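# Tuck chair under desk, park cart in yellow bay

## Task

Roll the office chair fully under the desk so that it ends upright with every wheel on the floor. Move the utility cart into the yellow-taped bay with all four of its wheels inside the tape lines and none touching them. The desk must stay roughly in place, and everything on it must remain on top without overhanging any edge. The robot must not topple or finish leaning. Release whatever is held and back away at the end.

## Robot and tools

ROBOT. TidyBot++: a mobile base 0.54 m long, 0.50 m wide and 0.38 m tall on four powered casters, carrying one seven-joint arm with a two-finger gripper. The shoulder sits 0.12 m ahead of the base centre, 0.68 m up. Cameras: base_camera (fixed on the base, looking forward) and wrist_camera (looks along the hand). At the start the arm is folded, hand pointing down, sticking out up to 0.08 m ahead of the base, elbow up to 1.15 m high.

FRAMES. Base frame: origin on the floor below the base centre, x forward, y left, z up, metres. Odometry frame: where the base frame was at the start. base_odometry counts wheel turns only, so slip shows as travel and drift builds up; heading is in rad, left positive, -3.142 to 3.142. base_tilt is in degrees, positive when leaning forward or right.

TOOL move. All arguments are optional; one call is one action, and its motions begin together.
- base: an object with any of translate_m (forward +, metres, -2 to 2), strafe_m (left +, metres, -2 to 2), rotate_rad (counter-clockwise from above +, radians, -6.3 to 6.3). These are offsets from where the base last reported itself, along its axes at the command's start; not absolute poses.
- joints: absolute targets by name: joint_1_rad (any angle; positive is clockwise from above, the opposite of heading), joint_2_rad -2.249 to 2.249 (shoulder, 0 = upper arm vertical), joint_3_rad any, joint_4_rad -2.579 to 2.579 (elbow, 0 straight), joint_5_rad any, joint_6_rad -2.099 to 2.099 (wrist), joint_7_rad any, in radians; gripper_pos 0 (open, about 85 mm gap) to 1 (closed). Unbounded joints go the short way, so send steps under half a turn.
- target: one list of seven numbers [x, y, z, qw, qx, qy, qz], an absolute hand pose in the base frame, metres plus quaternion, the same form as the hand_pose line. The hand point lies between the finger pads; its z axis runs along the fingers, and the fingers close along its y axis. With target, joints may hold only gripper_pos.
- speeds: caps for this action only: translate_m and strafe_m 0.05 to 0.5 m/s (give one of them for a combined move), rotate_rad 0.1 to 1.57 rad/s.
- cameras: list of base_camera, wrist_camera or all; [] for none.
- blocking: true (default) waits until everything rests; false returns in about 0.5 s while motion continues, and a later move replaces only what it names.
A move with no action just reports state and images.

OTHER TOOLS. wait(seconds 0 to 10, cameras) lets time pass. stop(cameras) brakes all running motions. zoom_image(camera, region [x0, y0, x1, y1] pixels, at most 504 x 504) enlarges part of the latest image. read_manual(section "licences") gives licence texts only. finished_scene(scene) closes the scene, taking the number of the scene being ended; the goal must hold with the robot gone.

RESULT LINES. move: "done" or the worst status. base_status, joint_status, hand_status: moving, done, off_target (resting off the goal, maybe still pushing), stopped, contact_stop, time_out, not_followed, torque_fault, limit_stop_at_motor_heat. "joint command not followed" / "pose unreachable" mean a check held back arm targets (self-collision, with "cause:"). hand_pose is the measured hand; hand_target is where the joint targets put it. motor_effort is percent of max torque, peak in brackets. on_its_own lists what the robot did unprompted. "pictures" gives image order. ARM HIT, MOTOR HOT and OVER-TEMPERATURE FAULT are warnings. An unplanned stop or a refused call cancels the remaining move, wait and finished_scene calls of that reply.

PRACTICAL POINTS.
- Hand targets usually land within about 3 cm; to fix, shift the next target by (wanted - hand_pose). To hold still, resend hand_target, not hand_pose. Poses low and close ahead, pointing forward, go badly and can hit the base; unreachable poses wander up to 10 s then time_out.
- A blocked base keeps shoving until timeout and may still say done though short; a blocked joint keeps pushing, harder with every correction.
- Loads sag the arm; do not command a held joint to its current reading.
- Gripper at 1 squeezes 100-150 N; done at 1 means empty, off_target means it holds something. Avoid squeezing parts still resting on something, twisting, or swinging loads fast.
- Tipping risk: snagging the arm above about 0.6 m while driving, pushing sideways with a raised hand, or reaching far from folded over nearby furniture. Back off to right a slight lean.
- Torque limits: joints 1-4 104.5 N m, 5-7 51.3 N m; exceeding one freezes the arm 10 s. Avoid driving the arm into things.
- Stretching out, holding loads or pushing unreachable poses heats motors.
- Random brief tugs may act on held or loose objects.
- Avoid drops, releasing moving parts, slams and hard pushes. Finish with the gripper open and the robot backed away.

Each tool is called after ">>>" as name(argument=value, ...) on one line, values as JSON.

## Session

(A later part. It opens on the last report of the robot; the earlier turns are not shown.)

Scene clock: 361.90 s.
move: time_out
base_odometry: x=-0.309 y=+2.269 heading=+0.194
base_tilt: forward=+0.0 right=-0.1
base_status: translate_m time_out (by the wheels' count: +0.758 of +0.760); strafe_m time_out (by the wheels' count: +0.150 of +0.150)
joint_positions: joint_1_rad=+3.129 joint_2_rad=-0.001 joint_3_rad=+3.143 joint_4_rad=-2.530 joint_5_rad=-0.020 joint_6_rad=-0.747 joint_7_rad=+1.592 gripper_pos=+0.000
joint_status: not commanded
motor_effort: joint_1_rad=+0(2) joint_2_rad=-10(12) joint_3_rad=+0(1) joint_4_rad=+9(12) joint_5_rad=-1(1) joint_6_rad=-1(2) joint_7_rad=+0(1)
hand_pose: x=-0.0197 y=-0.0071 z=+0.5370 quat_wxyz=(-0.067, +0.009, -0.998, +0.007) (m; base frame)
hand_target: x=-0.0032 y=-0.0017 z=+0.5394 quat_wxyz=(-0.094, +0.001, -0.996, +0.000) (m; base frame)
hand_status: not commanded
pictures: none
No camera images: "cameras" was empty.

>>> move(base={"rotate_rad":-1.571})

Scene clock: 370.57 s.
move: time_out
base_odometry: x=-0.318 y=+2.262 heading=+0.120
base_tilt: forward=-0.1 right=-0.1
base_status: rotate_rad time_out (by the wheels' count: -0.074 of -1.571)
joint_positions: joint_1_rad=+3.129 joint_2_rad=-0.001 joint_3_rad=+3.143 joint_4_rad=-2.529 joint_5_rad=-0.020 joint_6_rad=-0.748 joint_7_rad=+1.592 gripper_pos=+0.000
joint_status: not commanded
motor_effort: joint_1_rad=-1(2) joint_2_rad=-9(15) joint_3_rad=+0(1) joint_4_rad=+11(12) joint_5_rad=-1(1) joint_6_rad=-1(2) joint_7_rad=+1(1)
hand_pose: x=-0.0198 y=-0.0071 z=+0.5370 quat_wxyz=(-0.067, +0.009, -0.998, +0.007) (m; base frame)
hand_target: x=-0.0032 y=-0.0017 z=+0.5394 quat_wxyz=(-0.094, +0.001, -0.996, +0.000) (m; base frame)
hand_status: not commanded
pictures: base_camera, wrist_camera

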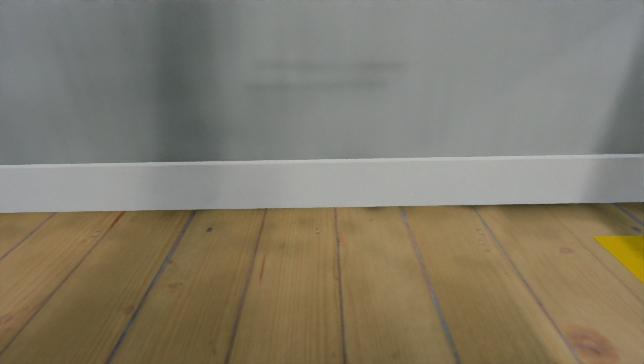

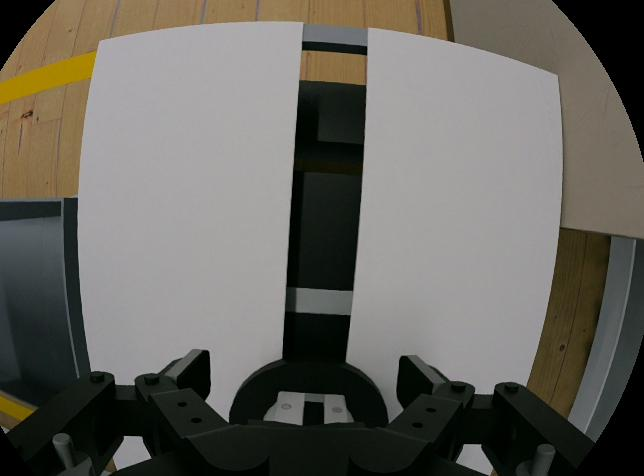

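>>> move(base={"strafe_m":-0.1}, cameras=[])

>>> move(base={"rotate_rad":0.072}, cameras=[])

>>> move(base={"strafe_m":-0.3}, speeds={"strafe_m":0.12}, cameras=["wrist_camera"])

>>> move(base={"strafe_m":0.15})

>>> move(base={"translate_m":-0.76})

Scene clock: 387.83 s.
move: done
base_odometry: x=-0.306 y=+2.162 heading=+0.119
base_tilt: forward=-0.1 right=-0.2
base_status: done
joint_positions: joint_1_rad=+3.129 joint_2_rad=-0.001 joint_3_rad=+3.143 joint_4_rad=-2.529 joint_5_rad=-0.020 joint_6_rad=-0.748 joint_7_rad=+1.592 gripper_pos=+0.000
joint_status: not commanded
motor_effort: joint_1_rad=-1(1) joint_2_rad=-9(11) joint_3_rad=+0(1) joint_4_rad=+9(10) joint_5_rad=-1(1) joint_6_rad=-1(1) joint_7_rad=+0(1)
hand_pose: x=-0.0198 y=-0.0071 z=+0.5370 quat_wxyz=(-0.067, +0.009, -0.998, +0.007) (m; base frame)
hand_target: x=-0.0032 y=-0.0017 z=+0.5394 quat_wxyz=(-0.094, +0.001, -0.996, +0.000) (m; base frame)
hand_status: not commanded
pictures: none
No camera images: "cameras" was empty.

Scene clock: 388.53 s.
move: done
base_odometry: x=-0.306 y=+2.162 heading=+0.190
base_tilt: forward=-0.1 right=-0.1
base_status: done
joint_positions: joint_1_rad=+3.129 joint_2_rad=-0.001 joint_3_rad=+3.143 joint_4_rad=-2.529 joint_5_rad=-0.020 joint_6_rad=-0.748 joint_7_rad=+1.592 gripper_pos=+0.000
joint_status: not commanded
motor_effort: joint_1_rad=-1(1) joint_2_rad=-10(11) joint_3_rad=+0(0) joint_4_rad=+9(10) joint_5_rad=-1(1) joint_6_rad=-1(1) joint_7_rad=+0(1)
hand_pose: x=-0.0198 y=-0.0071 z=+0.5370 quat_wxyz=(-0.067, +0.009, -0.998, +0.007) (m; base frame)
hand_target: x=-0.0032 y=-0.0017 z=+0.5394 quat_wxyz=(-0.094, +0.001, -0.996, +0.000) (m; base frame)
hand_status: not commanded
pictures: none
No camera images: "cameras" was empty.

Scene clock: 391.60 s.
move: done
base_odometry: x=-0.249 y=+1.867 heading=+0.191
base_tilt: forward=+0.0 right=-0.1
base_status: done
joint_positions: joint_1_rad=+3.130 joint_2_rad=-0.001 joint_3_rad=+3.143 joint_4_rad=-2.529 joint_5_rad=-0.020 joint_6_rad=-0.748 joint_7_rad=+1.592 gripper_pos=+0.000
joint_status: not commanded
motor_effort: joint_1_rad=+0(2) joint_2_rad=-10(12) joint_3_rad=+0(1) joint_4_rad=+9(11) joint_5_rad=-1(1) joint_6_rad=-1(2) joint_7_rad=+0(1)
hand_pose: x=-0.0198 y=-0.0070 z=+0.5370 quat_wxyz=(-0.067, +0.008, -0.998, +0.007) (m; base frame)
hand_target: x=-0.0032 y=-0.0017 z=+0.5394 quat_wxyz=(-0.094, +0.001, -0.996, +0.000) (m; base frame)
hand_status: not commanded
pictures: wrist_camera

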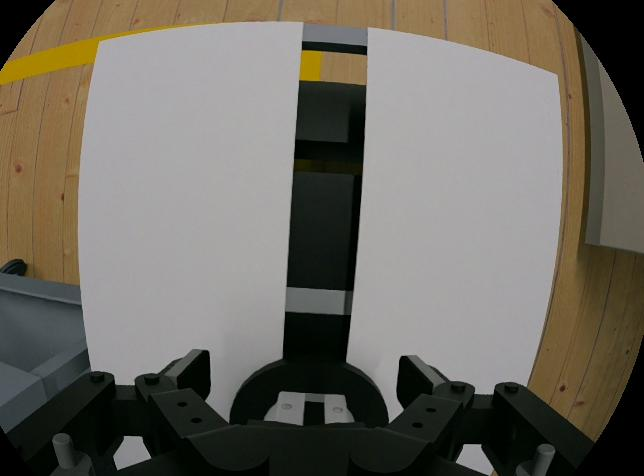

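Scene clock: 393.03 s.
move: done
base_odometry: x=-0.278 y=+2.015 heading=+0.192
base_tilt: forward=-0.1 right=-0.1
base_status: done
joint_positions: joint_1_rad=+3.130 joint_2_rad=-0.001 joint_3_rad=+3.143 joint_4_rad=-2.529 joint_5_rad=-0.019 joint_6_rad=-0.748 joint_7_rad=+1.592 gripper_pos=+0.000
joint_status: not commanded
motor_effort: joint_1_rad=+0(1) joint_2_rad=-10(12) joint_3_rad=+0(1) joint_4_rad=+11(11) joint_5_rad=-1(1) joint_6_rad=-1(1) joint_7_rad=+0(2)
hand_pose: x=-0.0198 y=-0.0069 z=+0.5370 quat_wxyz=(-0.067, +0.008, -0.998, +0.006) (m; base frame)
hand_target: x=-0.0032 y=-0.0017 z=+0.5394 quat_wxyz=(-0.094, +0.001, -0.996, +0.000) (m; base frame)
hand_status: not commanded
pictures: base_camera, wrist_camera

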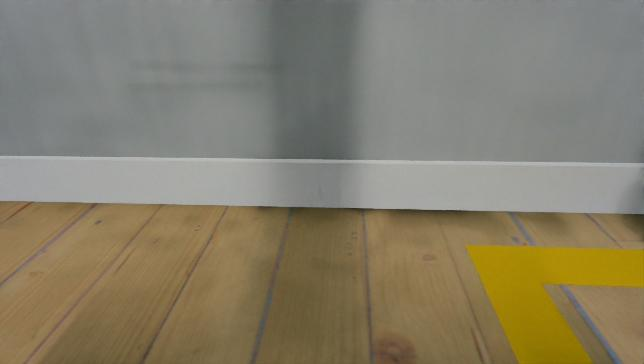

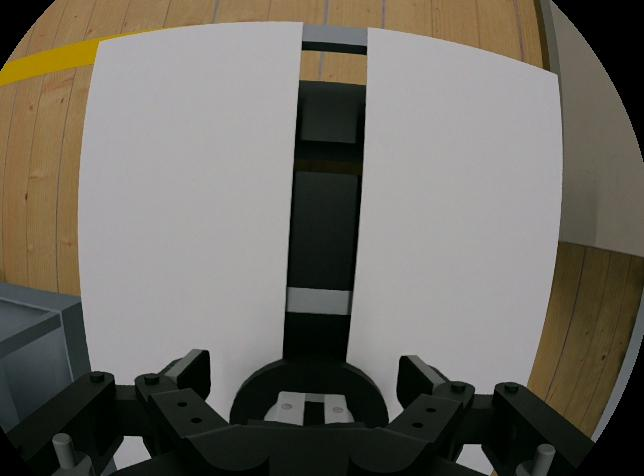

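Scene clock: 395.87 s.
move: done
base_odometry: x=-1.024 y=+1.869 heading=+0.192
base_tilt: forward=-0.2 right=-0.2
base_status: done
joint_positions: joint_1_rad=+3.130 joint_2_rad=-0.001 joint_3_rad=+3.143 joint_4_rad=-2.529 joint_5_rad=-0.019 joint_6_rad=-0.748 joint_7_rad=+1.592 gripper_pos=+0.000
joint_status: not commanded
motor_effort: joint_1_rad=+0(1) joint_2_rad=-10(13) joint_3_rad=+0(0) joint_4_rad=+10(12) joint_5_rad=-1(1) joint_6_rad=-1(2) joint_7_rad=+1(1)
hand_pose: x=-0.0197 y=-0.0069 z=+0.5370 quat_wxyz=(-0.067, +0.008, -0.998, +0.006) (m; base frame)
hand_target: x=-0.0032 y=-0.0017 z=+0.5394 quat_wxyz=(-0.094, +0.001, -0.996, +0.000) (m; base frame)
hand_status: not commanded
pictures: base_camera, wrist_camera

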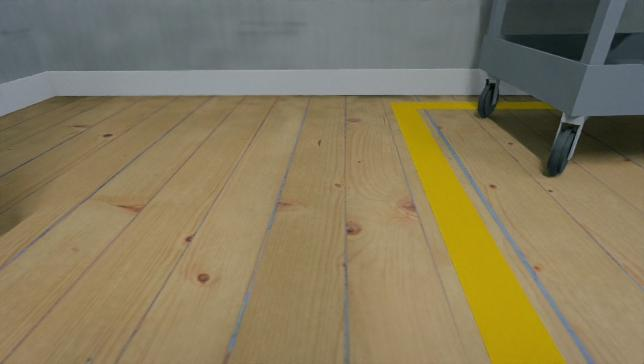

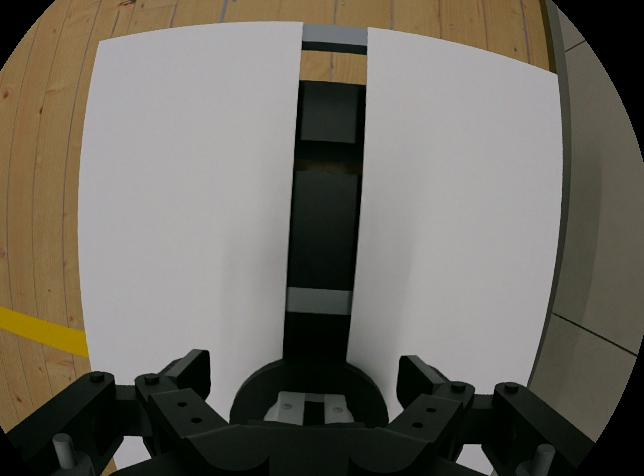

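>>> zoom_image(camera="base_camera", region=[380, 70, 640, 200])

>>> move(base={"translate_m":-0.05,"strafe_m":-0.45}, cameras=["base_camera"])

>>> zoom_image(camera="base_camera", region=[200, 50, 640, 250])

Scaled by 1.938.

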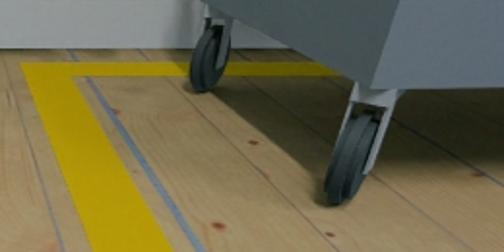

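Scene clock: 409.37 s.
move: done
base_odometry: x=-0.987 y=+1.418 heading=+0.191
base_tilt: forward=+0.0 right=-0.2
base_status: done
joint_positions: joint_1_rad=+3.130 joint_2_rad=-0.001 joint_3_rad=+3.143 joint_4_rad=-2.529 joint_5_rad=-0.019 joint_6_rad=-0.748 joint_7_rad=+1.592 gripper_pos=+0.000
joint_status: not commanded
motor_effort: joint_1_rad=+0(1) joint_2_rad=-10(11) joint_3_rad=+0(1) joint_4_rad=+10(11) joint_5_rad=-1(1) joint_6_rad=+0(2) joint_7_rad=+0(1)
hand_pose: x=-0.0197 y=-0.0069 z=+0.5370 quat_wxyz=(-0.067, +0.008, -0.998, +0.006) (m; base frame)
hand_target: x=-0.0032 y=-0.0017 z=+0.5394 quat_wxyz=(-0.094, +0.001, -0.996, +0.000) (m; base frame)
hand_status: not commanded
pictures: base_camera

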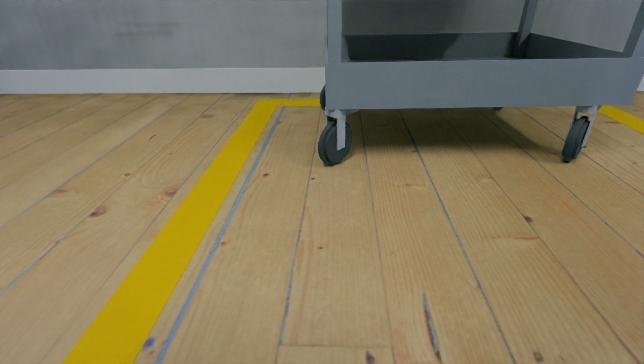

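Scaled by 1.145.

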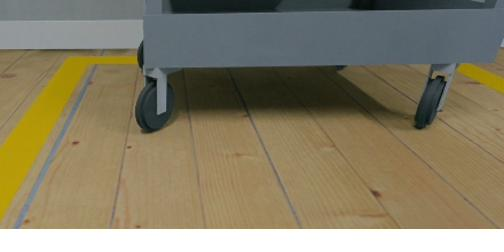

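>>> move(base={"translate_m":-1.24,"strafe_m":-0.086}, joints={"joint_1_rad":1.6,"gripper_pos":1}, cameras=[])

>>> move(base={"rotate_rad":-1.55}, joints={"joint_1_rad":0,"joint_2_rad":-0.347,"joint_6_rad":0.5})

Scene clock: 430.87 s.
move: done
base_odometry: x=-2.188 y=+1.098 heading=+0.191
base_tilt: forward=-0.1 right=-0.1
base_status: done
joint_positions: joint_1_rad=+1.618 joint_2_rad=-0.001 joint_3_rad=+3.143 joint_4_rad=-2.530 joint_5_rad=-0.019 joint_6_rad=-0.748 joint_7_rad=+1.592 gripper_pos=+0.999
joint_status: all done
motor_effort: joint_1_rad=+0(2) joint_2_rad=-9(11) joint_3_rad=+0(1) joint_4_rad=+9(11) joint_5_rad=-1(1) joint_6_rad=-1(1) joint_7_rad=+0(1)
hand_pose: x=+0.1177 y=-0.1387 z=+0.5371 quat_wxyz=(-0.053, +0.691, -0.720, -0.042) (m; base frame)
hand_target: x=+0.1170 y=-0.1222 z=+0.5394 quat_wxyz=(-0.067, +0.694, -0.714, -0.066) (m; base frame)
hand_status: not commanded
pictures: none
No camera images: "cameras" was empty.

Scene clock: 434.00 s.
move: done
base_odometry: x=-2.189 y=+1.098 heading=-1.357
base_tilt: forward=-0.1 right=-0.2
base_status: done
joint_positions: joint_1_rad=+0.018 joint_2_rad=-0.332 joint_3_rad=+3.143 joint_4_rad=-2.530 joint_5_rad=-0.019 joint_6_rad=+0.438 joint_7_rad=+1.592 gripper_pos=+0.999
joint_status: all done
motor_effort: joint_1_rad=+0(2) joint_2_rad=-7(12) joint_3_rad=+0(1) joint_4_rad=+20(21) joint_5_rad=+0(1) joint_6_rad=+9(9) joint_7_rad=+0(1)
hand_pose: x=+0.5422 y=-0.0094 z=+0.8365 quat_wxyz=(+0.010, +0.771, -0.009, +0.637) (m; base frame)
hand_target: x=+0.5425 y=+0.0021 z=+0.8620 quat_wxyz=(-0.001, +0.746, +0.000, +0.666) (m; base frame)
hand_status: not commanded
pictures: base_camera, wrist_camera

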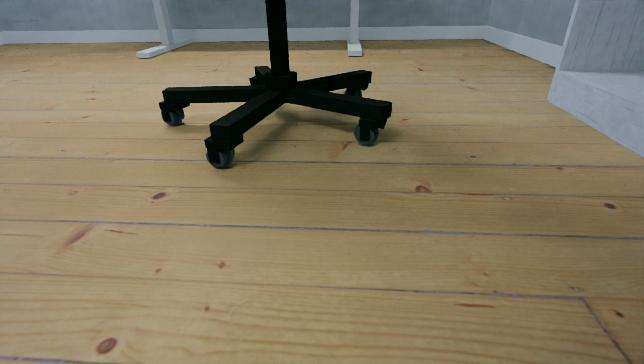

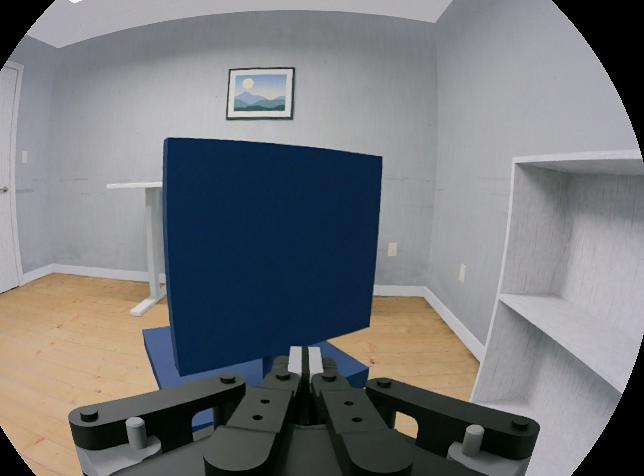

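>>> move(base={"translate_m":0.25,"strafe_m":0.12}, cameras=[])

>>> move(base={"translate_m":0.4,"strafe_m":0.18}, speeds={"translate_m":0.12})

Scene clock: 454.20 s.
move: done
base_odometry: x=-2.018 y=+0.879 heading=-1.358
base_tilt: forward=-0.1 right=-0.1
base_status: done
joint_positions: joint_1_rad=+0.017 joint_2_rad=-0.339 joint_3_rad=+3.143 joint_4_rad=-2.530 joint_5_rad=-0.019 joint_6_rad=+0.442 joint_7_rad=+1.592 gripper_pos=+0.999
joint_status: not commanded
motor_effort: joint_1_rad=+0(1) joint_2_rad=-7(11) joint_3_rad=+0(1) joint_4_rad=+20(22) joint_5_rad=-1(1) joint_6_rad=+9(9) joint_7_rad=+0(1)
hand_pose: x=+0.5412 y=-0.0088 z=+0.8412 quat_wxyz=(+0.010, +0.767, -0.008, +0.642) (m; base frame)
hand_target: x=+0.5425 y=+0.0021 z=+0.8620 quat_wxyz=(-0.001, +0.746, +0.000, +0.666) (m; base frame)
hand_status: not commanded
pictures: none
No camera images: "cameras" was empty.

Scene clock: 458.37 s.
move: done
base_odometry: x=-1.757 y=+0.526 heading=-1.358
base_tilt: forward=-0.1 right=-0.1
base_status: done
joint_positions: joint_1_rad=-0.025 joint_2_rad=-0.351 joint_3_rad=+3.109 joint_4_rad=-2.552 joint_5_rad=-0.013 joint_6_rad=+0.442 joint_7_rad=+1.592 gripper_pos=+0.999
joint_status: not commanded
motor_effort: joint_1_rad=+4(8) joint_2_rad=-5(8) joint_3_rad=+5(10) joint_4_rad=+22(28) joint_5_rad=-2(5) joint_6_rad=+10(12) joint_7_rad=+0(1)
hand_pose: x=+0.5330 y=+0.0245 z=+0.8335 quat_wxyz=(-0.008, +0.770, +0.027, +0.638) (m; base frame)
hand_target: x=+0.5425 y=+0.0021 z=+0.8620 quat_wxyz=(-0.001, +0.746, +0.000, +0.666) (m; base frame)
hand_status: not commanded
pictures: base_camera, wrist_camera

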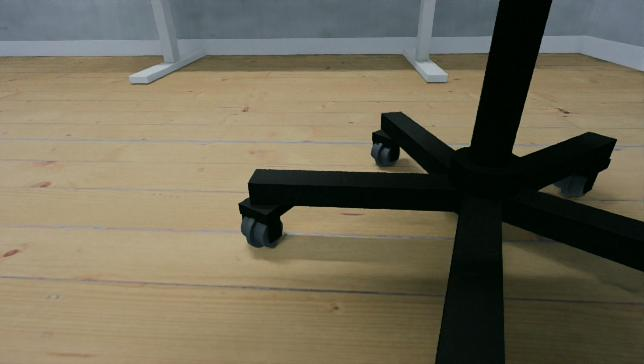

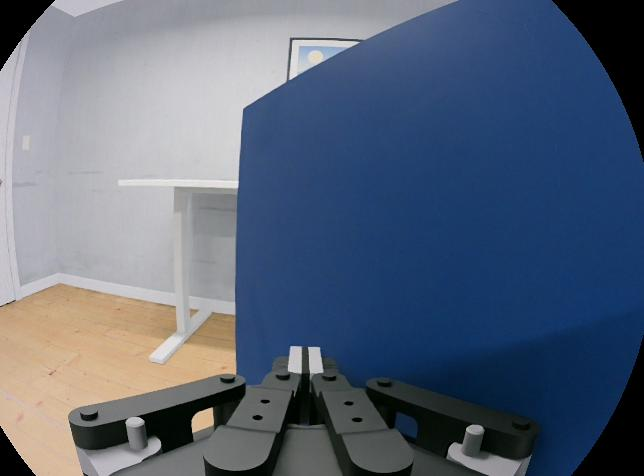

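>>> move(base={"translate_m":-0.28,"strafe_m":0.0}, cameras=[])

>>> move(base={"strafe_m":-0.4})

Scene clock: 515.97 s.
move: done
base_odometry: x=-1.816 y=+0.800 heading=-1.358
base_tilt: forward=-0.1 right=-0.1
base_status: done
joint_positions: joint_1_rad=-0.014 joint_2_rad=-0.350 joint_3_rad=+3.130 joint_4_rad=-2.538 joint_5_rad=-0.013 joint_6_rad=+0.445 joint_7_rad=+1.592 gripper_pos=+0.999
joint_status: not commanded
motor_effort: joint_1_rad=-1(4) joint_2_rad=-7(10) joint_3_rad=+0(6) joint_4_rad=+20(21) joint_5_rad=-1(3) joint_6_rad=+9(10) joint_7_rad=+0(1)
hand_pose: x=+0.5375 y=+0.0105 z=+0.8419 quat_wxyz=(-0.001, +0.765, +0.013, +0.644) (m; base frame)
hand_target: x=+0.5425 y=+0.0021 z=+0.8620 quat_wxyz=(-0.001, +0.746, +0.000, +0.666) (m; base frame)
hand_status: not commanded
pictures: none
No camera images: "cameras" was empty.

Scene clock: 518.10 s.
move: done
base_odometry: x=-2.208 y=+0.715 heading=-1.359
base_tilt: forward=+0.0 right=-0.1
base_status: done
joint_positions: joint_1_rad=-0.013 joint_2_rad=-0.350 joint_3_rad=+3.134 joint_4_rad=-2.538 joint_5_rad=-0.013 joint_6_rad=+0.445 joint_7_rad=+1.592 gripper_pos=+0.999
joint_status: not commanded
motor_effort: joint_1_rad=+0(1) joint_2_rad=-6(8) joint_3_rad=+0(2) joint_4_rad=+20(21) joint_5_rad=+0(1) joint_6_rad=+8(9) joint_7_rad=+0(1)
hand_pose: x=+0.5375 y=+0.0086 z=+0.8420 quat_wxyz=(+0.000, +0.765, +0.011, +0.644) (m; base frame)
hand_target: x=+0.5425 y=+0.0021 z=+0.8620 quat_wxyz=(-0.001, +0.746, +0.000, +0.666) (m; base frame)
hand_status: not commanded
pictures: base_camera, wrist_camera

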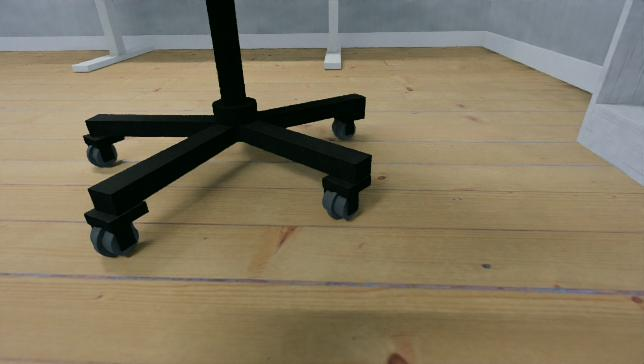

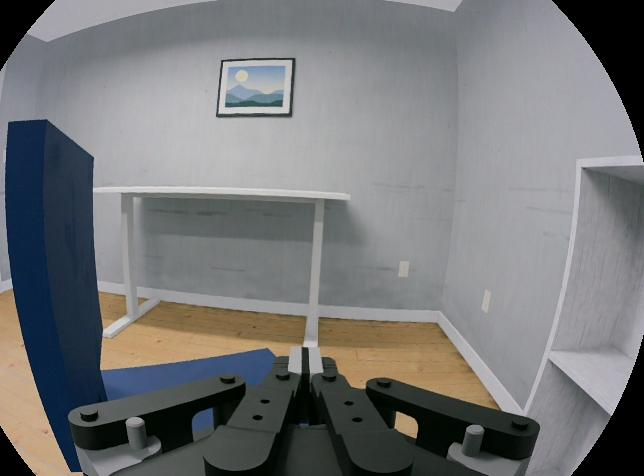

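>>> move(target=[0.85, 0.0, 0.8, 0, 0.707, 0, 0.707], cameras=[])

>>> move(base={"translate_m":0.15,"strafe_m":0.3}, speeds={"translate_m":0.2})

Scene clock: 533.60 s.
move: off_target
base_odometry: x=-2.208 y=+0.715 heading=-1.359
base_tilt: forward=+0.0 right=-0.1
base_status: not commanded
joint_positions: joint_1_rad=-0.013 joint_2_rad=+0.533 joint_3_rad=+3.143 joint_4_rad=-1.917 joint_5_rad=-0.013 joint_6_rad=+0.813 joint_7_rad=+1.590 gripper_pos=+0.999
joint_status: not commanded
motor_effort: joint_1_rad=-1(1) joint_2_rad=-38(40) joint_3_rad=-1(1) joint_4_rad=+17(21) joint_5_rad=+0(1) joint_6_rad=+9(10) joint_7_rad=+1(2)
hand_pose: x=+0.8439 y=+0.0072 z=+0.7816 quat_wxyz=(+0.003, +0.730, +0.005, +0.683) (m; base frame)
hand_target: x=+0.8500 y=+0.0000 z=+0.8000 quat_wxyz=(+0.000, +0.707, +0.000, +0.707) (m; base frame)
hand_status: off_target (0.021 m and 3.8 deg from the pose sent, 0.315 m and 9.9 deg at the start)
pictures: none
No camera images: "cameras" was empty.

Scene clock: 536.00 s.
move: done
base_odometry: x=-1.883 y=+0.632 heading=-1.359
base_tilt: forward=+0.0 right=-0.1
base_status: done
joint_positions: joint_1_rad=-0.008 joint_2_rad=+0.534 joint_3_rad=+3.159 joint_4_rad=-1.913 joint_5_rad=-0.008 joint_6_rad=+0.818 joint_7_rad=+1.590 gripper_pos=+0.999
joint_status: not commanded
motor_effort: joint_1_rad=+0(8) joint_2_rad=-38(39) joint_3_rad=+0(5) joint_4_rad=+17(20) joint_5_rad=-1(2) joint_6_rad=+9(10) joint_7_rad=+1(1)
hand_pose: x=+0.8452 y=-0.0050 z=+0.7839 quat_wxyz=(+0.013, +0.728, +0.004, +0.686) (m; base frame)
hand_target: x=+0.8500 y=+0.0000 z=+0.8000 quat_wxyz=(+0.000, +0.707, +0.000, +0.707) (m; base frame)
hand_status: not commanded
pictures: base_camera, wrist_camera

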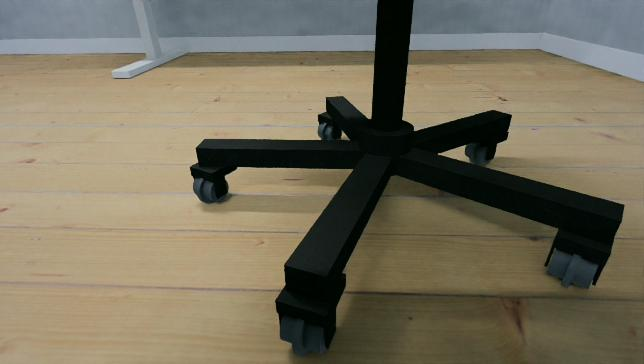

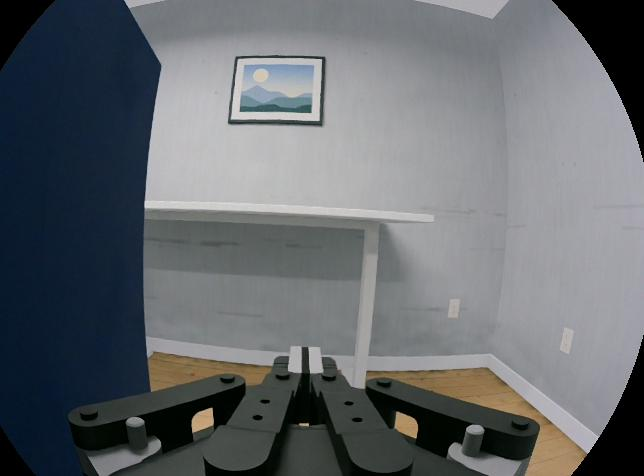

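Hand is alongside the backrest's front. Sweep left.

>>> move(base={"strafe_m":0.35}, speeds={"strafe_m":0.12})

Scene clock: 542.40 s.
move: done
base_odometry: x=-1.541 y=+0.705 heading=-1.359
base_tilt: forward=-0.1 right=-0.1
base_status: done
joint_positions: joint_1_rad=+0.070 joint_2_rad=+0.535 joint_3_rad=+3.220 joint_4_rad=-1.908 joint_5_rad=-0.021 joint_6_rad=+0.819 joint_7_rad=+1.590 gripper_pos=+0.999
joint_status: not commanded
motor_effort: joint_1_rad=-12(24) joint_2_rad=-38(40) joint_3_rad=-9(17) joint_4_rad=+17(18) joint_5_rad=+5(9) joint_6_rad=+9(10) joint_7_rad=+1(1)
hand_pose: x=+0.8404 y=-0.0991 z=+0.7867 quat_wxyz=(+0.069, +0.724, -0.040, +0.685) (m; base frame)
hand_target: x=+0.8500 y=+0.0000 z=+0.8000 quat_wxyz=(+0.000, +0.707, +0.000, +0.707) (m; base frame)
hand_status: not commanded
pictures: base_camera, wrist_camera

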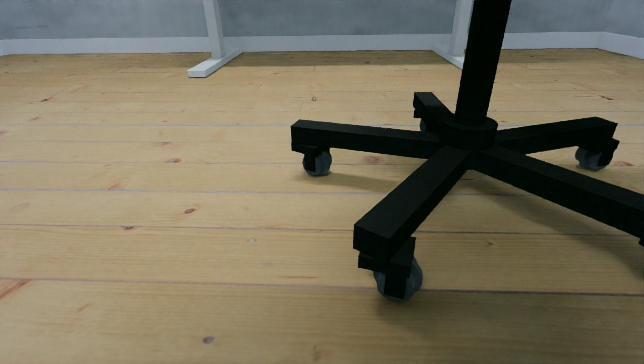

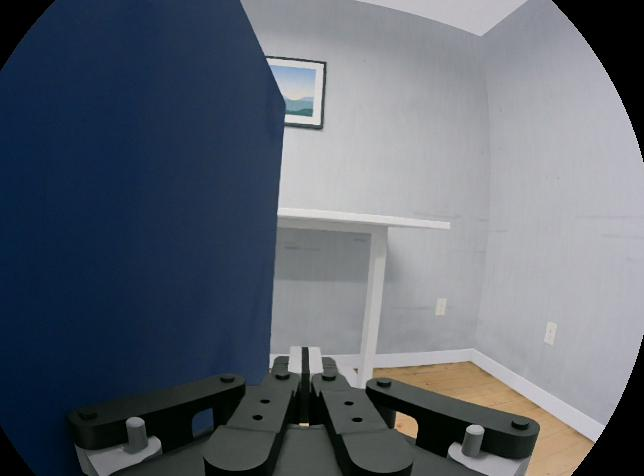

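>>> move(base={"strafe_m":0.3}, speeds={"strafe_m":0.12})

Scene clock: 553.43 s.
move: done
base_odometry: x=-1.247 y=+0.768 heading=-1.359
base_tilt: forward=+0.0 right=-0.1
base_status: done
joint_positions: joint_1_rad=-0.008 joint_2_rad=+0.535 joint_3_rad=+3.165 joint_4_rad=-1.908 joint_5_rad=-0.019 joint_6_rad=+0.819 joint_7_rad=+1.590 gripper_pos=+0.999
joint_status: not commanded
motor_effort: joint_1_rad=+0(23) joint_2_rad=-39(39) joint_3_rad=+0(17) joint_4_rad=+17(19) joint_5_rad=-1(9) joint_6_rad=+8(10) joint_7_rad=+0(2)
hand_pose: x=+0.8466 y=-0.0109 z=+0.7861 quat_wxyz=(+0.016, +0.726, -0.003, +0.688) (m; base frame)
hand_target: x=+0.8500 y=+0.0000 z=+0.8000 quat_wxyz=(+0.000, +0.707, +0.000, +0.707) (m; base frame)
hand_status: not commanded
pictures: base_camera, wrist_camera

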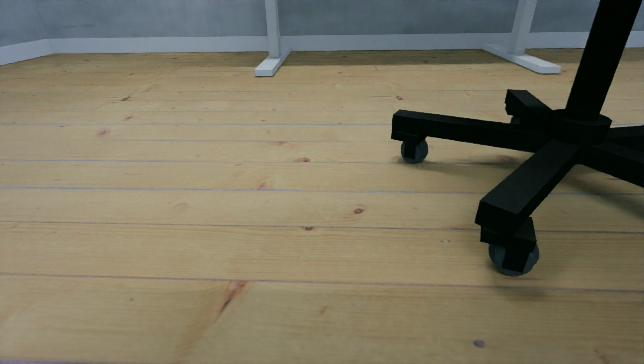

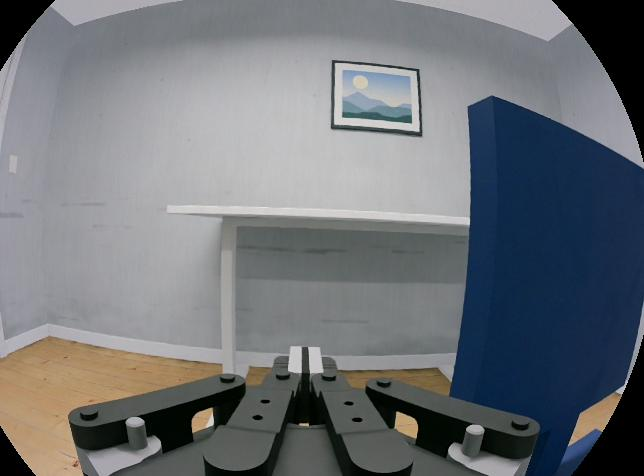

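>>> move(base={"translate_m":0.36,"strafe_m":0.1}, cameras=[])

>>> move(joints={"joint_1_rad":0.42})

Scene clock: 587.63 s.
move: done
base_odometry: x=-1.073 y=+0.437 heading=-1.358
base_tilt: forward=+0.0 right=-0.1
base_status: done
joint_positions: joint_1_rad=-0.008 joint_2_rad=+0.539 joint_3_rad=+3.165 joint_4_rad=-1.906 joint_5_rad=-0.019 joint_6_rad=+0.821 joint_7_rad=+1.590 gripper_pos=+0.999
joint_status: not commanded
motor_effort: joint_1_rad=+0(2) joint_2_rad=-38(40) joint_3_rad=+0(1) joint_4_rad=+17(19) joint_5_rad=-1(1) joint_6_rad=+9(9) joint_7_rad=+0(1)
hand_pose: x=+0.8477 y=-0.0109 z=+0.7851 quat_wxyz=(+0.016, +0.726, -0.003, +0.688) (m; base frame)
hand_target: x=+0.8500 y=+0.0000 z=+0.8000 quat_wxyz=(+0.000, +0.707, +0.000, +0.707) (m; base frame)
hand_status: not commanded
pictures: none
No camera images: "cameras" was empty.

Scene clock: 589.23 s.
move: done
base_odometry: x=-1.073 y=+0.437 heading=-1.358
base_tilt: forward=-0.1 right=-0.2
base_status: not commanded
joint_positions: joint_1_rad=+0.403 joint_2_rad=+0.539 joint_3_rad=+3.163 joint_4_rad=-1.906 joint_5_rad=-0.014 joint_6_rad=+0.821 joint_7_rad=+1.590 gripper_pos=+0.999
joint_status: all done
motor_effort: joint_1_rad=+0(4) joint_2_rad=-38(39) joint_3_rad=+0(2) joint_4_rad=+17(18) joint_5_rad=+0(2) joint_6_rad=+9(9) joint_7_rad=+0(1)
hand_pose: x=+0.7838 y=-0.2987 z=+0.7851 quat_wxyz=(+0.155, +0.710, -0.148, +0.670) (m; base frame)
hand_target: x=+0.7836 y=-0.3044 z=+0.8000 quat_wxyz=(+0.151, +0.691, -0.151, +0.691) (m; base frame)
hand_status: not commanded
pictures: base_camera, wrist_camera

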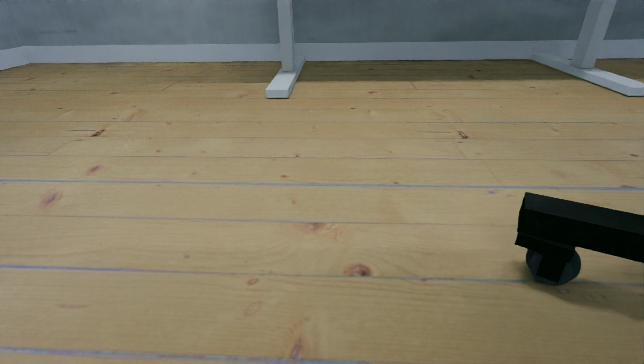

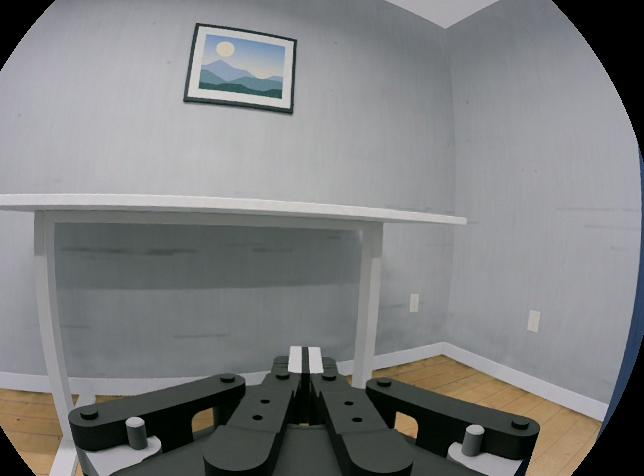

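>>> move(base={"translate_m":0.15}, cameras=[])

>>> move(joints={"joint_1_rad":0.7})

>>> move(base={"translate_m":-0.4}, speeds={"translate_m":0.15})

Scene clock: 602.53 s.
move: done
base_odometry: x=-1.041 y=+0.290 heading=-1.358
base_tilt: forward=-0.1 right=-0.1
base_status: done
joint_positions: joint_1_rad=+0.407 joint_2_rad=+0.541 joint_3_rad=+3.163 joint_4_rad=-1.905 joint_5_rad=-0.013 joint_6_rad=+0.821 joint_7_rad=+1.589 gripper_pos=+0.999
joint_status: not commanded
motor_effort: joint_1_rad=-1(2) joint_2_rad=-37(40) joint_3_rad=+0(1) joint_4_rad=+16(18) joint_5_rad=-1(1) joint_6_rad=+9(9) joint_7_rad=+0(1)
hand_pose: x=+0.7829 y=-0.3016 z=+0.7847 quat_wxyz=(+0.156, +0.710, -0.149, +0.670) (m; base frame)
hand_target: x=+0.7836 y=-0.3044 z=+0.8000 quat_wxyz=(+0.151, +0.691, -0.151, +0.691) (m; base frame)
hand_status: not commanded
pictures: none
No camera images: "cameras" was empty.

Scene clock: 603.87 s.
move: off_target
base_odometry: x=-1.042 y=+0.290 heading=-1.358
base_tilt: forward=+0.0 right=-0.1
base_status: not commanded
joint_positions: joint_1_rad=+0.616 joint_2_rad=+0.541 joint_3_rad=+3.131 joint_4_rad=-1.902 joint_5_rad=-0.012 joint_6_rad=+0.824 joint_7_rad=+1.589 gripper_pos=+0.999
joint_status: joint_1_rad off_target (ended at +0.616, target +0.700)
motor_effort: joint_1_rad=+11(11) joint_2_rad=-36(42) joint_3_rad=+8(8) joint_4_rad=+15(20) joint_5_rad=-2(2) joint_6_rad=+9(9) joint_7_rad=+1(1)
hand_pose: x=+0.7170 y=-0.4181 z=+0.7870 quat_wxyz=(+0.211, +0.690, -0.218, +0.657) (m; base frame)
hand_target: x=+0.6736 y=-0.4762 z=+0.8000 quat_wxyz=(+0.246, +0.663, -0.246, +0.663) (m; base frame)
hand_status: not commanded
pictures: base_camera, wrist_camera

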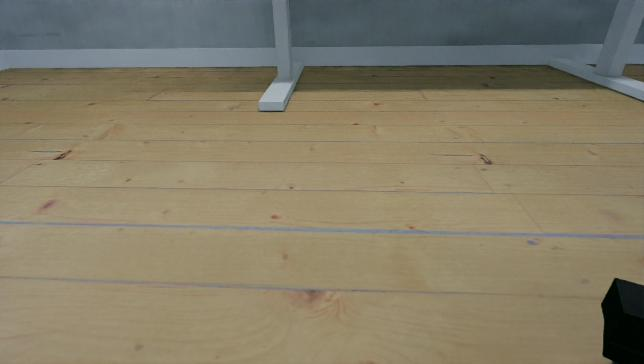

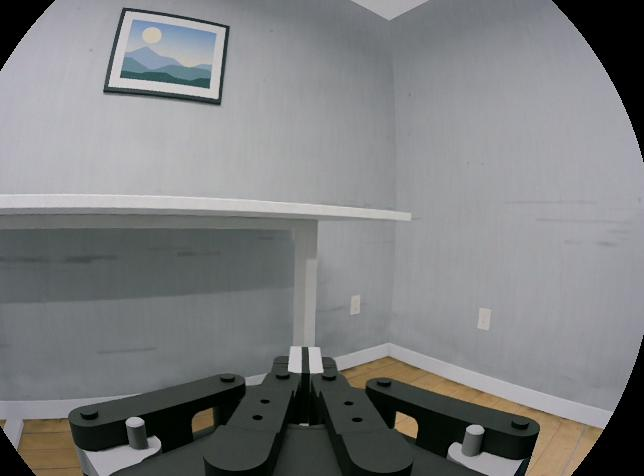

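Scene clock: 607.13 s.
move: done
base_odometry: x=-1.126 y=+0.681 heading=-1.357
base_tilt: forward=-0.1 right=-0.2
base_status: done
joint_positions: joint_1_rad=+0.610 joint_2_rad=+0.536 joint_3_rad=+3.090 joint_4_rad=-1.914 joint_5_rad=+0.029 joint_6_rad=+0.824 joint_7_rad=+1.589 gripper_pos=+0.999
joint_status: not commanded
motor_effort: joint_1_rad=+14(20) joint_2_rad=-35(41) joint_3_rad=+10(15) joint_4_rad=+20(21) joint_5_rad=-6(9) joint_6_rad=+9(10) joint_7_rad=+0(2)
hand_pose: x=+0.7341 y=-0.3846 z=+0.7850 quat_wxyz=(+0.188, +0.700, -0.191, +0.661) (m; base frame)
hand_target: x=+0.6736 y=-0.4762 z=+0.8000 quat_wxyz=(+0.246, +0.663, -0.246, +0.663) (m; base frame)
hand_status: not commanded
pictures: base_camera, wrist_camera

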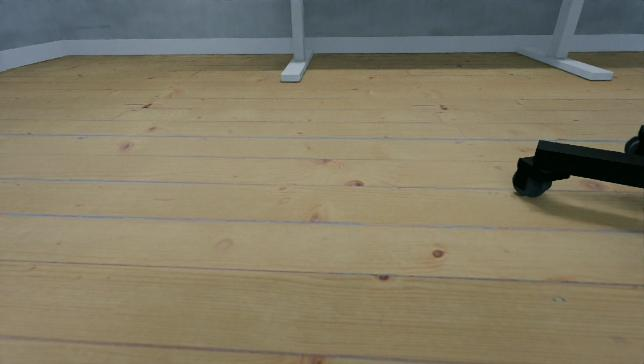

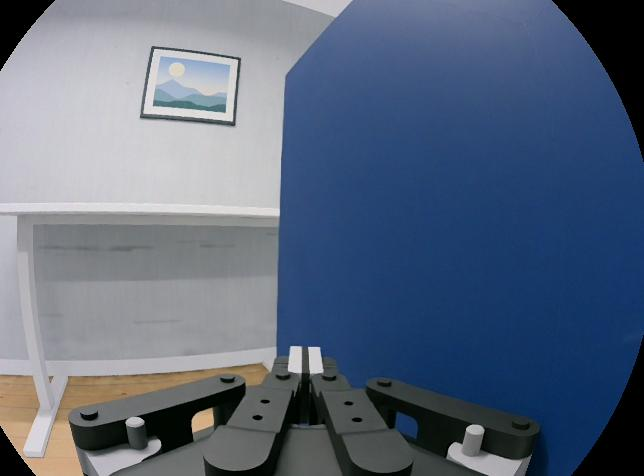

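>>> move(base={"translate_m":-0.4}, joints={"joint_1_rad":0.3})

Scene clock: 616.97 s.
move: done
base_odometry: x=-1.211 y=+1.072 heading=-1.355
base_tilt: forward=+0.0 right=-0.1
base_status: done
joint_positions: joint_1_rad=+0.310 joint_2_rad=+0.537 joint_3_rad=+3.157 joint_4_rad=-1.910 joint_5_rad=+0.023 joint_6_rad=+0.824 joint_7_rad=+1.589 gripper_pos=+0.999
joint_status: all done
motor_effort: joint_1_rad=+0(15) joint_2_rad=-37(39) joint_3_rad=+0(11) joint_4_rad=+17(19) joint_5_rad=-1(6) joint_6_rad=+9(10) joint_7_rad=+0(1)
hand_pose: x=+0.8112 y=-0.2238 z=+0.7851 quat_wxyz=(+0.119, +0.719, -0.096, +0.678) (m; base frame)
hand_target: x=+0.8153 y=-0.2226 z=+0.8000 quat_wxyz=(+0.109, +0.699, -0.109, +0.699) (m; base frame)
hand_status: not commanded
pictures: base_camera, wrist_camera

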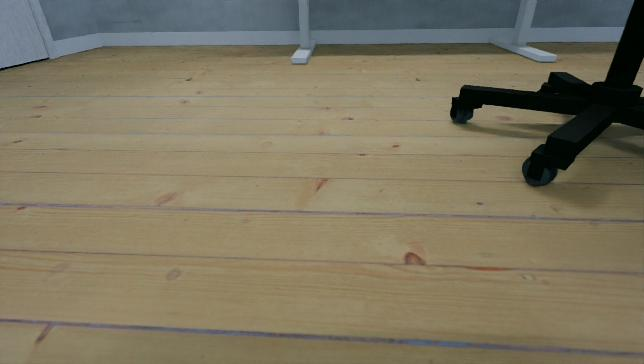

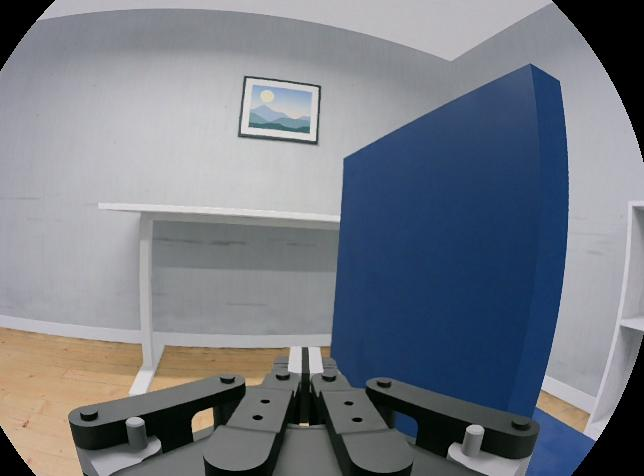

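>>> move(base={"translate_m":-0.25,"strafe_m":-0.7}, joints={"joint_1_rad":0})

Scene clock: 642.83 s.
move: done
base_odometry: x=-1.949 y=+1.167 heading=-1.356
base_tilt: forward=-0.1 right=-0.2
base_status: done
joint_positions: joint_1_rad=+0.002 joint_2_rad=+0.537 joint_3_rad=+3.155 joint_4_rad=-1.910 joint_5_rad=+0.023 joint_6_rad=+0.824 joint_7_rad=+1.589 gripper_pos=+0.999
joint_status: all done
motor_effort: joint_1_rad=-1(5) joint_2_rad=-37(39) joint_3_rad=-1(2) joint_4_rad=+17(18) joint_5_rad=+0(2) joint_6_rad=+9(9) joint_7_rad=+1(1)
hand_pose: x=+0.8464 y=-0.0028 z=+0.7851 quat_wxyz=(+0.013, +0.725, +0.015, +0.688) (m; base frame)
hand_target: x=+0.8500 y=-0.0069 z=+0.8000 quat_wxyz=(+0.003, +0.707, -0.003, +0.707) (m; base frame)
hand_status: not commanded
pictures: base_camera, wrist_camera

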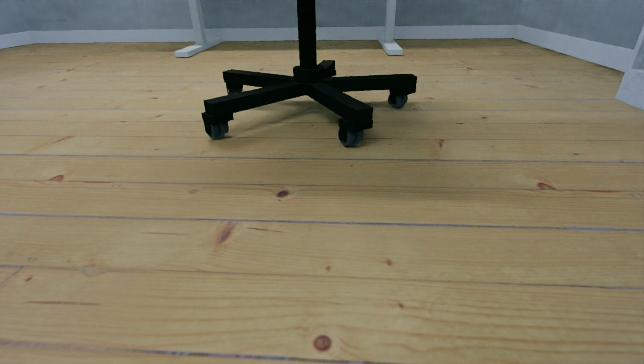

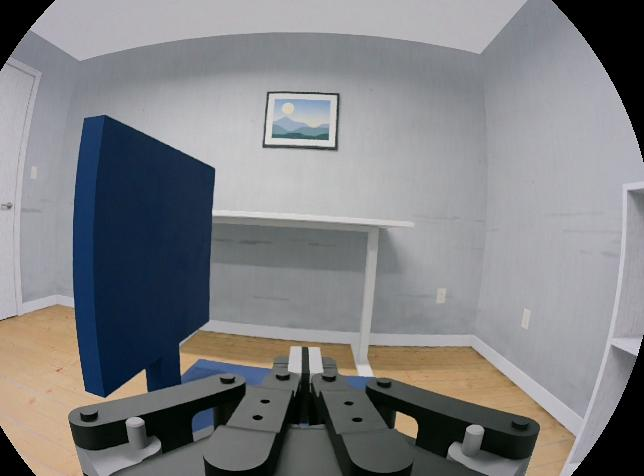

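>>> move(base={"translate_m":0.66,"strafe_m":-0.03}, speeds={"translate_m":0.3}, cameras=[])

>>> move(joints={"joint_1_rad":-0.35})

>>> move(joints={"joint_1_rad":-0.7})

Scene clock: 657.10 s.
move: done
base_odometry: x=-1.837 y=+0.516 heading=-1.356
base_tilt: forward=-0.1 right=-0.1
base_status: done
joint_positions: joint_1_rad=+0.002 joint_2_rad=+0.538 joint_3_rad=+3.155 joint_4_rad=-1.909 joint_5_rad=+0.023 joint_6_rad=+0.824 joint_7_rad=+1.589 gripper_pos=+0.999
joint_status: not commanded
motor_effort: joint_1_rad=-1(1) joint_2_rad=-37(40) joint_3_rad=+0(1) joint_4_rad=+17(19) joint_5_rad=-1(1) joint_6_rad=+8(10) joint_7_rad=+1(1)
hand_pose: x=+0.8467 y=-0.0028 z=+0.7853 quat_wxyz=(+0.013, +0.725, +0.015, +0.688) (m; base frame)
hand_target: x=+0.8500 y=-0.0069 z=+0.8000 quat_wxyz=(+0.003, +0.707, -0.003, +0.707) (m; base frame)
hand_status: not commanded
pictures: none
No camera images: "cameras" was empty.

Scene clock: 658.57 s.
move: done
base_odometry: x=-1.837 y=+0.516 heading=-1.356
base_tilt: forward=-0.1 right=-0.1
base_status: not commanded
joint_positions: joint_1_rad=-0.342 joint_2_rad=+0.538 joint_3_rad=+3.155 joint_4_rad=-1.909 joint_5_rad=+0.023 joint_6_rad=+0.824 joint_7_rad=+1.589 gripper_pos=+0.999
joint_status: all done
motor_effort: joint_1_rad=+0(4) joint_2_rad=-38(39) joint_3_rad=+0(2) joint_4_rad=+17(19) joint_5_rad=-1(1) joint_6_rad=+9(9) joint_7_rad=+0(1)
hand_pose: x=+0.8051 y=+0.2427 z=+0.7853 quat_wxyz=(-0.105, +0.712, +0.139, +0.680) (m; base frame)
hand_target: x=+0.8080 y=+0.2441 z=+0.8000 quat_wxyz=(-0.120, +0.697, +0.120, +0.697) (m; base frame)
hand_status: not commanded
pictures: base_camera, wrist_camera

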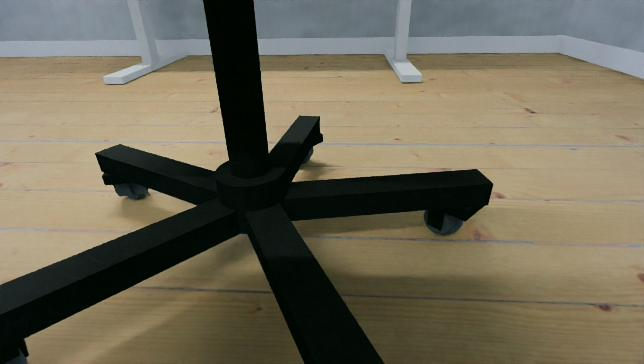

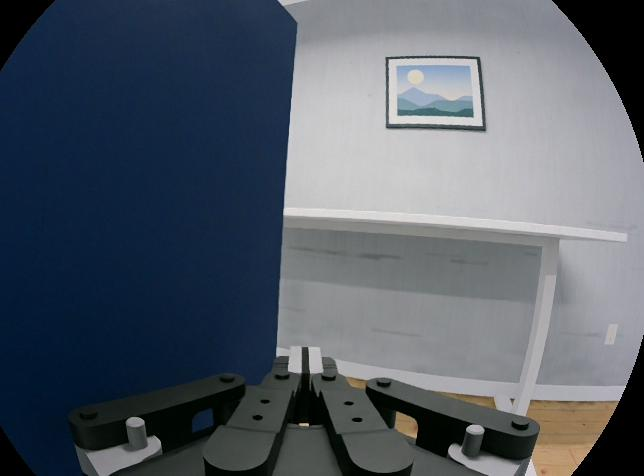

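Scene clock: 660.70 s.
move: off_target
base_odometry: x=-1.837 y=+0.516 heading=-1.356
base_tilt: forward=-0.1 right=-0.2
base_status: not commanded
joint_positions: joint_1_rad=-0.660 joint_2_rad=+0.534 joint_3_rad=+3.189 joint_4_rad=-1.912 joint_5_rad=-0.006 joint_6_rad=+0.824 joint_7_rad=+1.589 gripper_pos=+0.999
joint_status: joint_1_rad off_target (ended at -0.660, target -0.700)
motor_effort: joint_1_rad=-5(23) joint_2_rad=-38(39) joint_3_rad=-3(17) joint_4_rad=+16(23) joint_5_rad=+0(9) joint_6_rad=+8(10) joint_7_rad=+0(1)
hand_pose: x=+0.7097 y=+0.4238 z=+0.7867 quat_wxyz=(-0.195, +0.687, +0.232, +0.661) (m; base frame)
hand_target: x=+0.6825 y=+0.4656 z=+0.8000 quat_wxyz=(-0.239, +0.665, +0.239, +0.665) (m; base frame)
hand_status: not commanded
pictures: base_camera, wrist_camera

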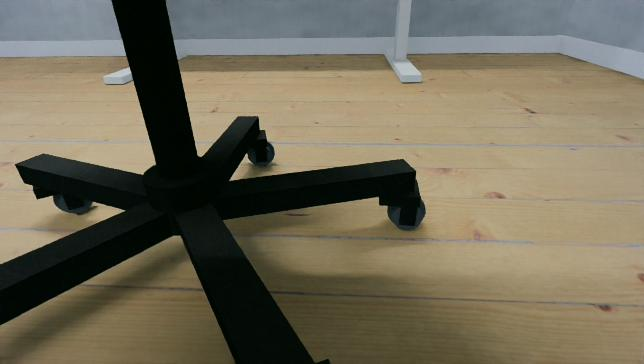

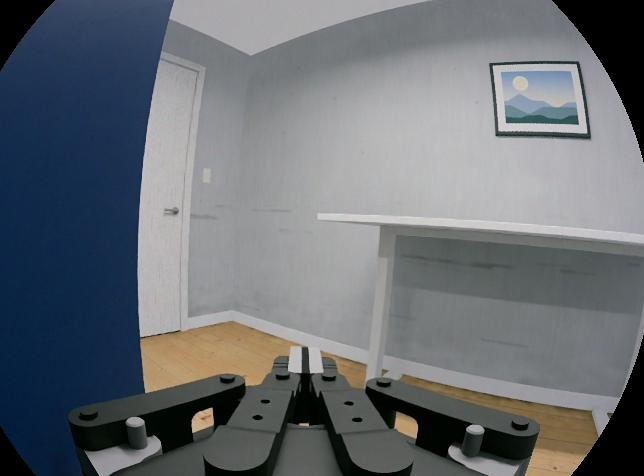

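>>> move(joints={"joint_1_rad":-0.1}, cameras=[])

>>> move(base={"translate_m":-0.6})

Scene clock: 668.43 s.
move: done
base_odometry: x=-1.837 y=+0.516 heading=-1.356
base_tilt: forward=+0.0 right=-0.1
base_status: not commanded
joint_positions: joint_1_rad=-0.114 joint_2_rad=+0.534 joint_3_rad=+3.163 joint_4_rad=-1.912 joint_5_rad=-0.006 joint_6_rad=+0.824 joint_7_rad=+1.589 gripper_pos=+0.999
joint_status: all done
motor_effort: joint_1_rad=-1(7) joint_2_rad=-37(39) joint_3_rad=+0(4) joint_4_rad=+17(18) joint_5_rad=-1(2) joint_6_rad=+8(9) joint_7_rad=+1(1)
hand_pose: x=+0.8423 y=+0.0704 z=+0.7866 quat_wxyz=(-0.023, +0.724, +0.042, +0.689) (m; base frame)
hand_target: x=+0.8470 y=+0.0661 z=+0.8000 quat_wxyz=(-0.032, +0.706, +0.032, +0.706) (m; base frame)
hand_status: not commanded
pictures: none
No camera images: "cameras" was empty.

Scene clock: 671.03 s.
move: done
base_odometry: x=-1.965 y=+1.102 heading=-1.356
base_tilt: forward=-0.1 right=-0.2
base_status: done
joint_positions: joint_1_rad=-0.111 joint_2_rad=+0.538 joint_3_rad=+3.162 joint_4_rad=-1.908 joint_5_rad=-0.006 joint_6_rad=+0.824 joint_7_rad=+1.589 gripper_pos=+0.999
joint_status: not commanded
motor_effort: joint_1_rad=+0(3) joint_2_rad=-39(42) joint_3_rad=+0(2) joint_4_rad=+16(19) joint_5_rad=-1(1) joint_6_rad=+9(9) joint_7_rad=+0(1)
hand_pose: x=+0.8439 y=+0.0687 z=+0.7858 quat_wxyz=(-0.022, +0.724, +0.041, +0.689) (m; base frame)
hand_target: x=+0.8470 y=+0.0661 z=+0.8000 quat_wxyz=(-0.032, +0.706, +0.032, +0.706) (m; base frame)
hand_status: not commanded
pictures: base_camera, wrist_camera

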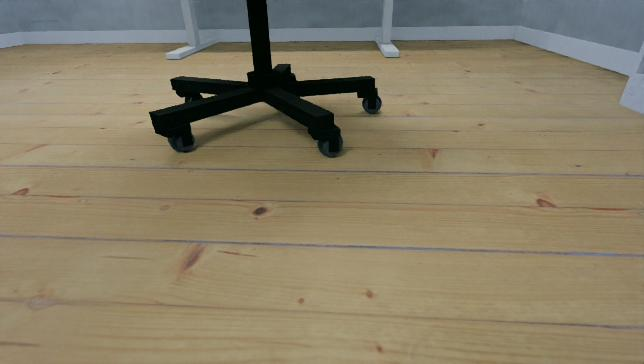

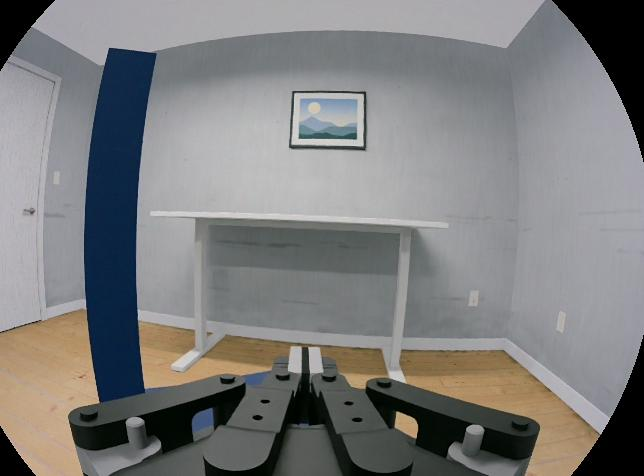

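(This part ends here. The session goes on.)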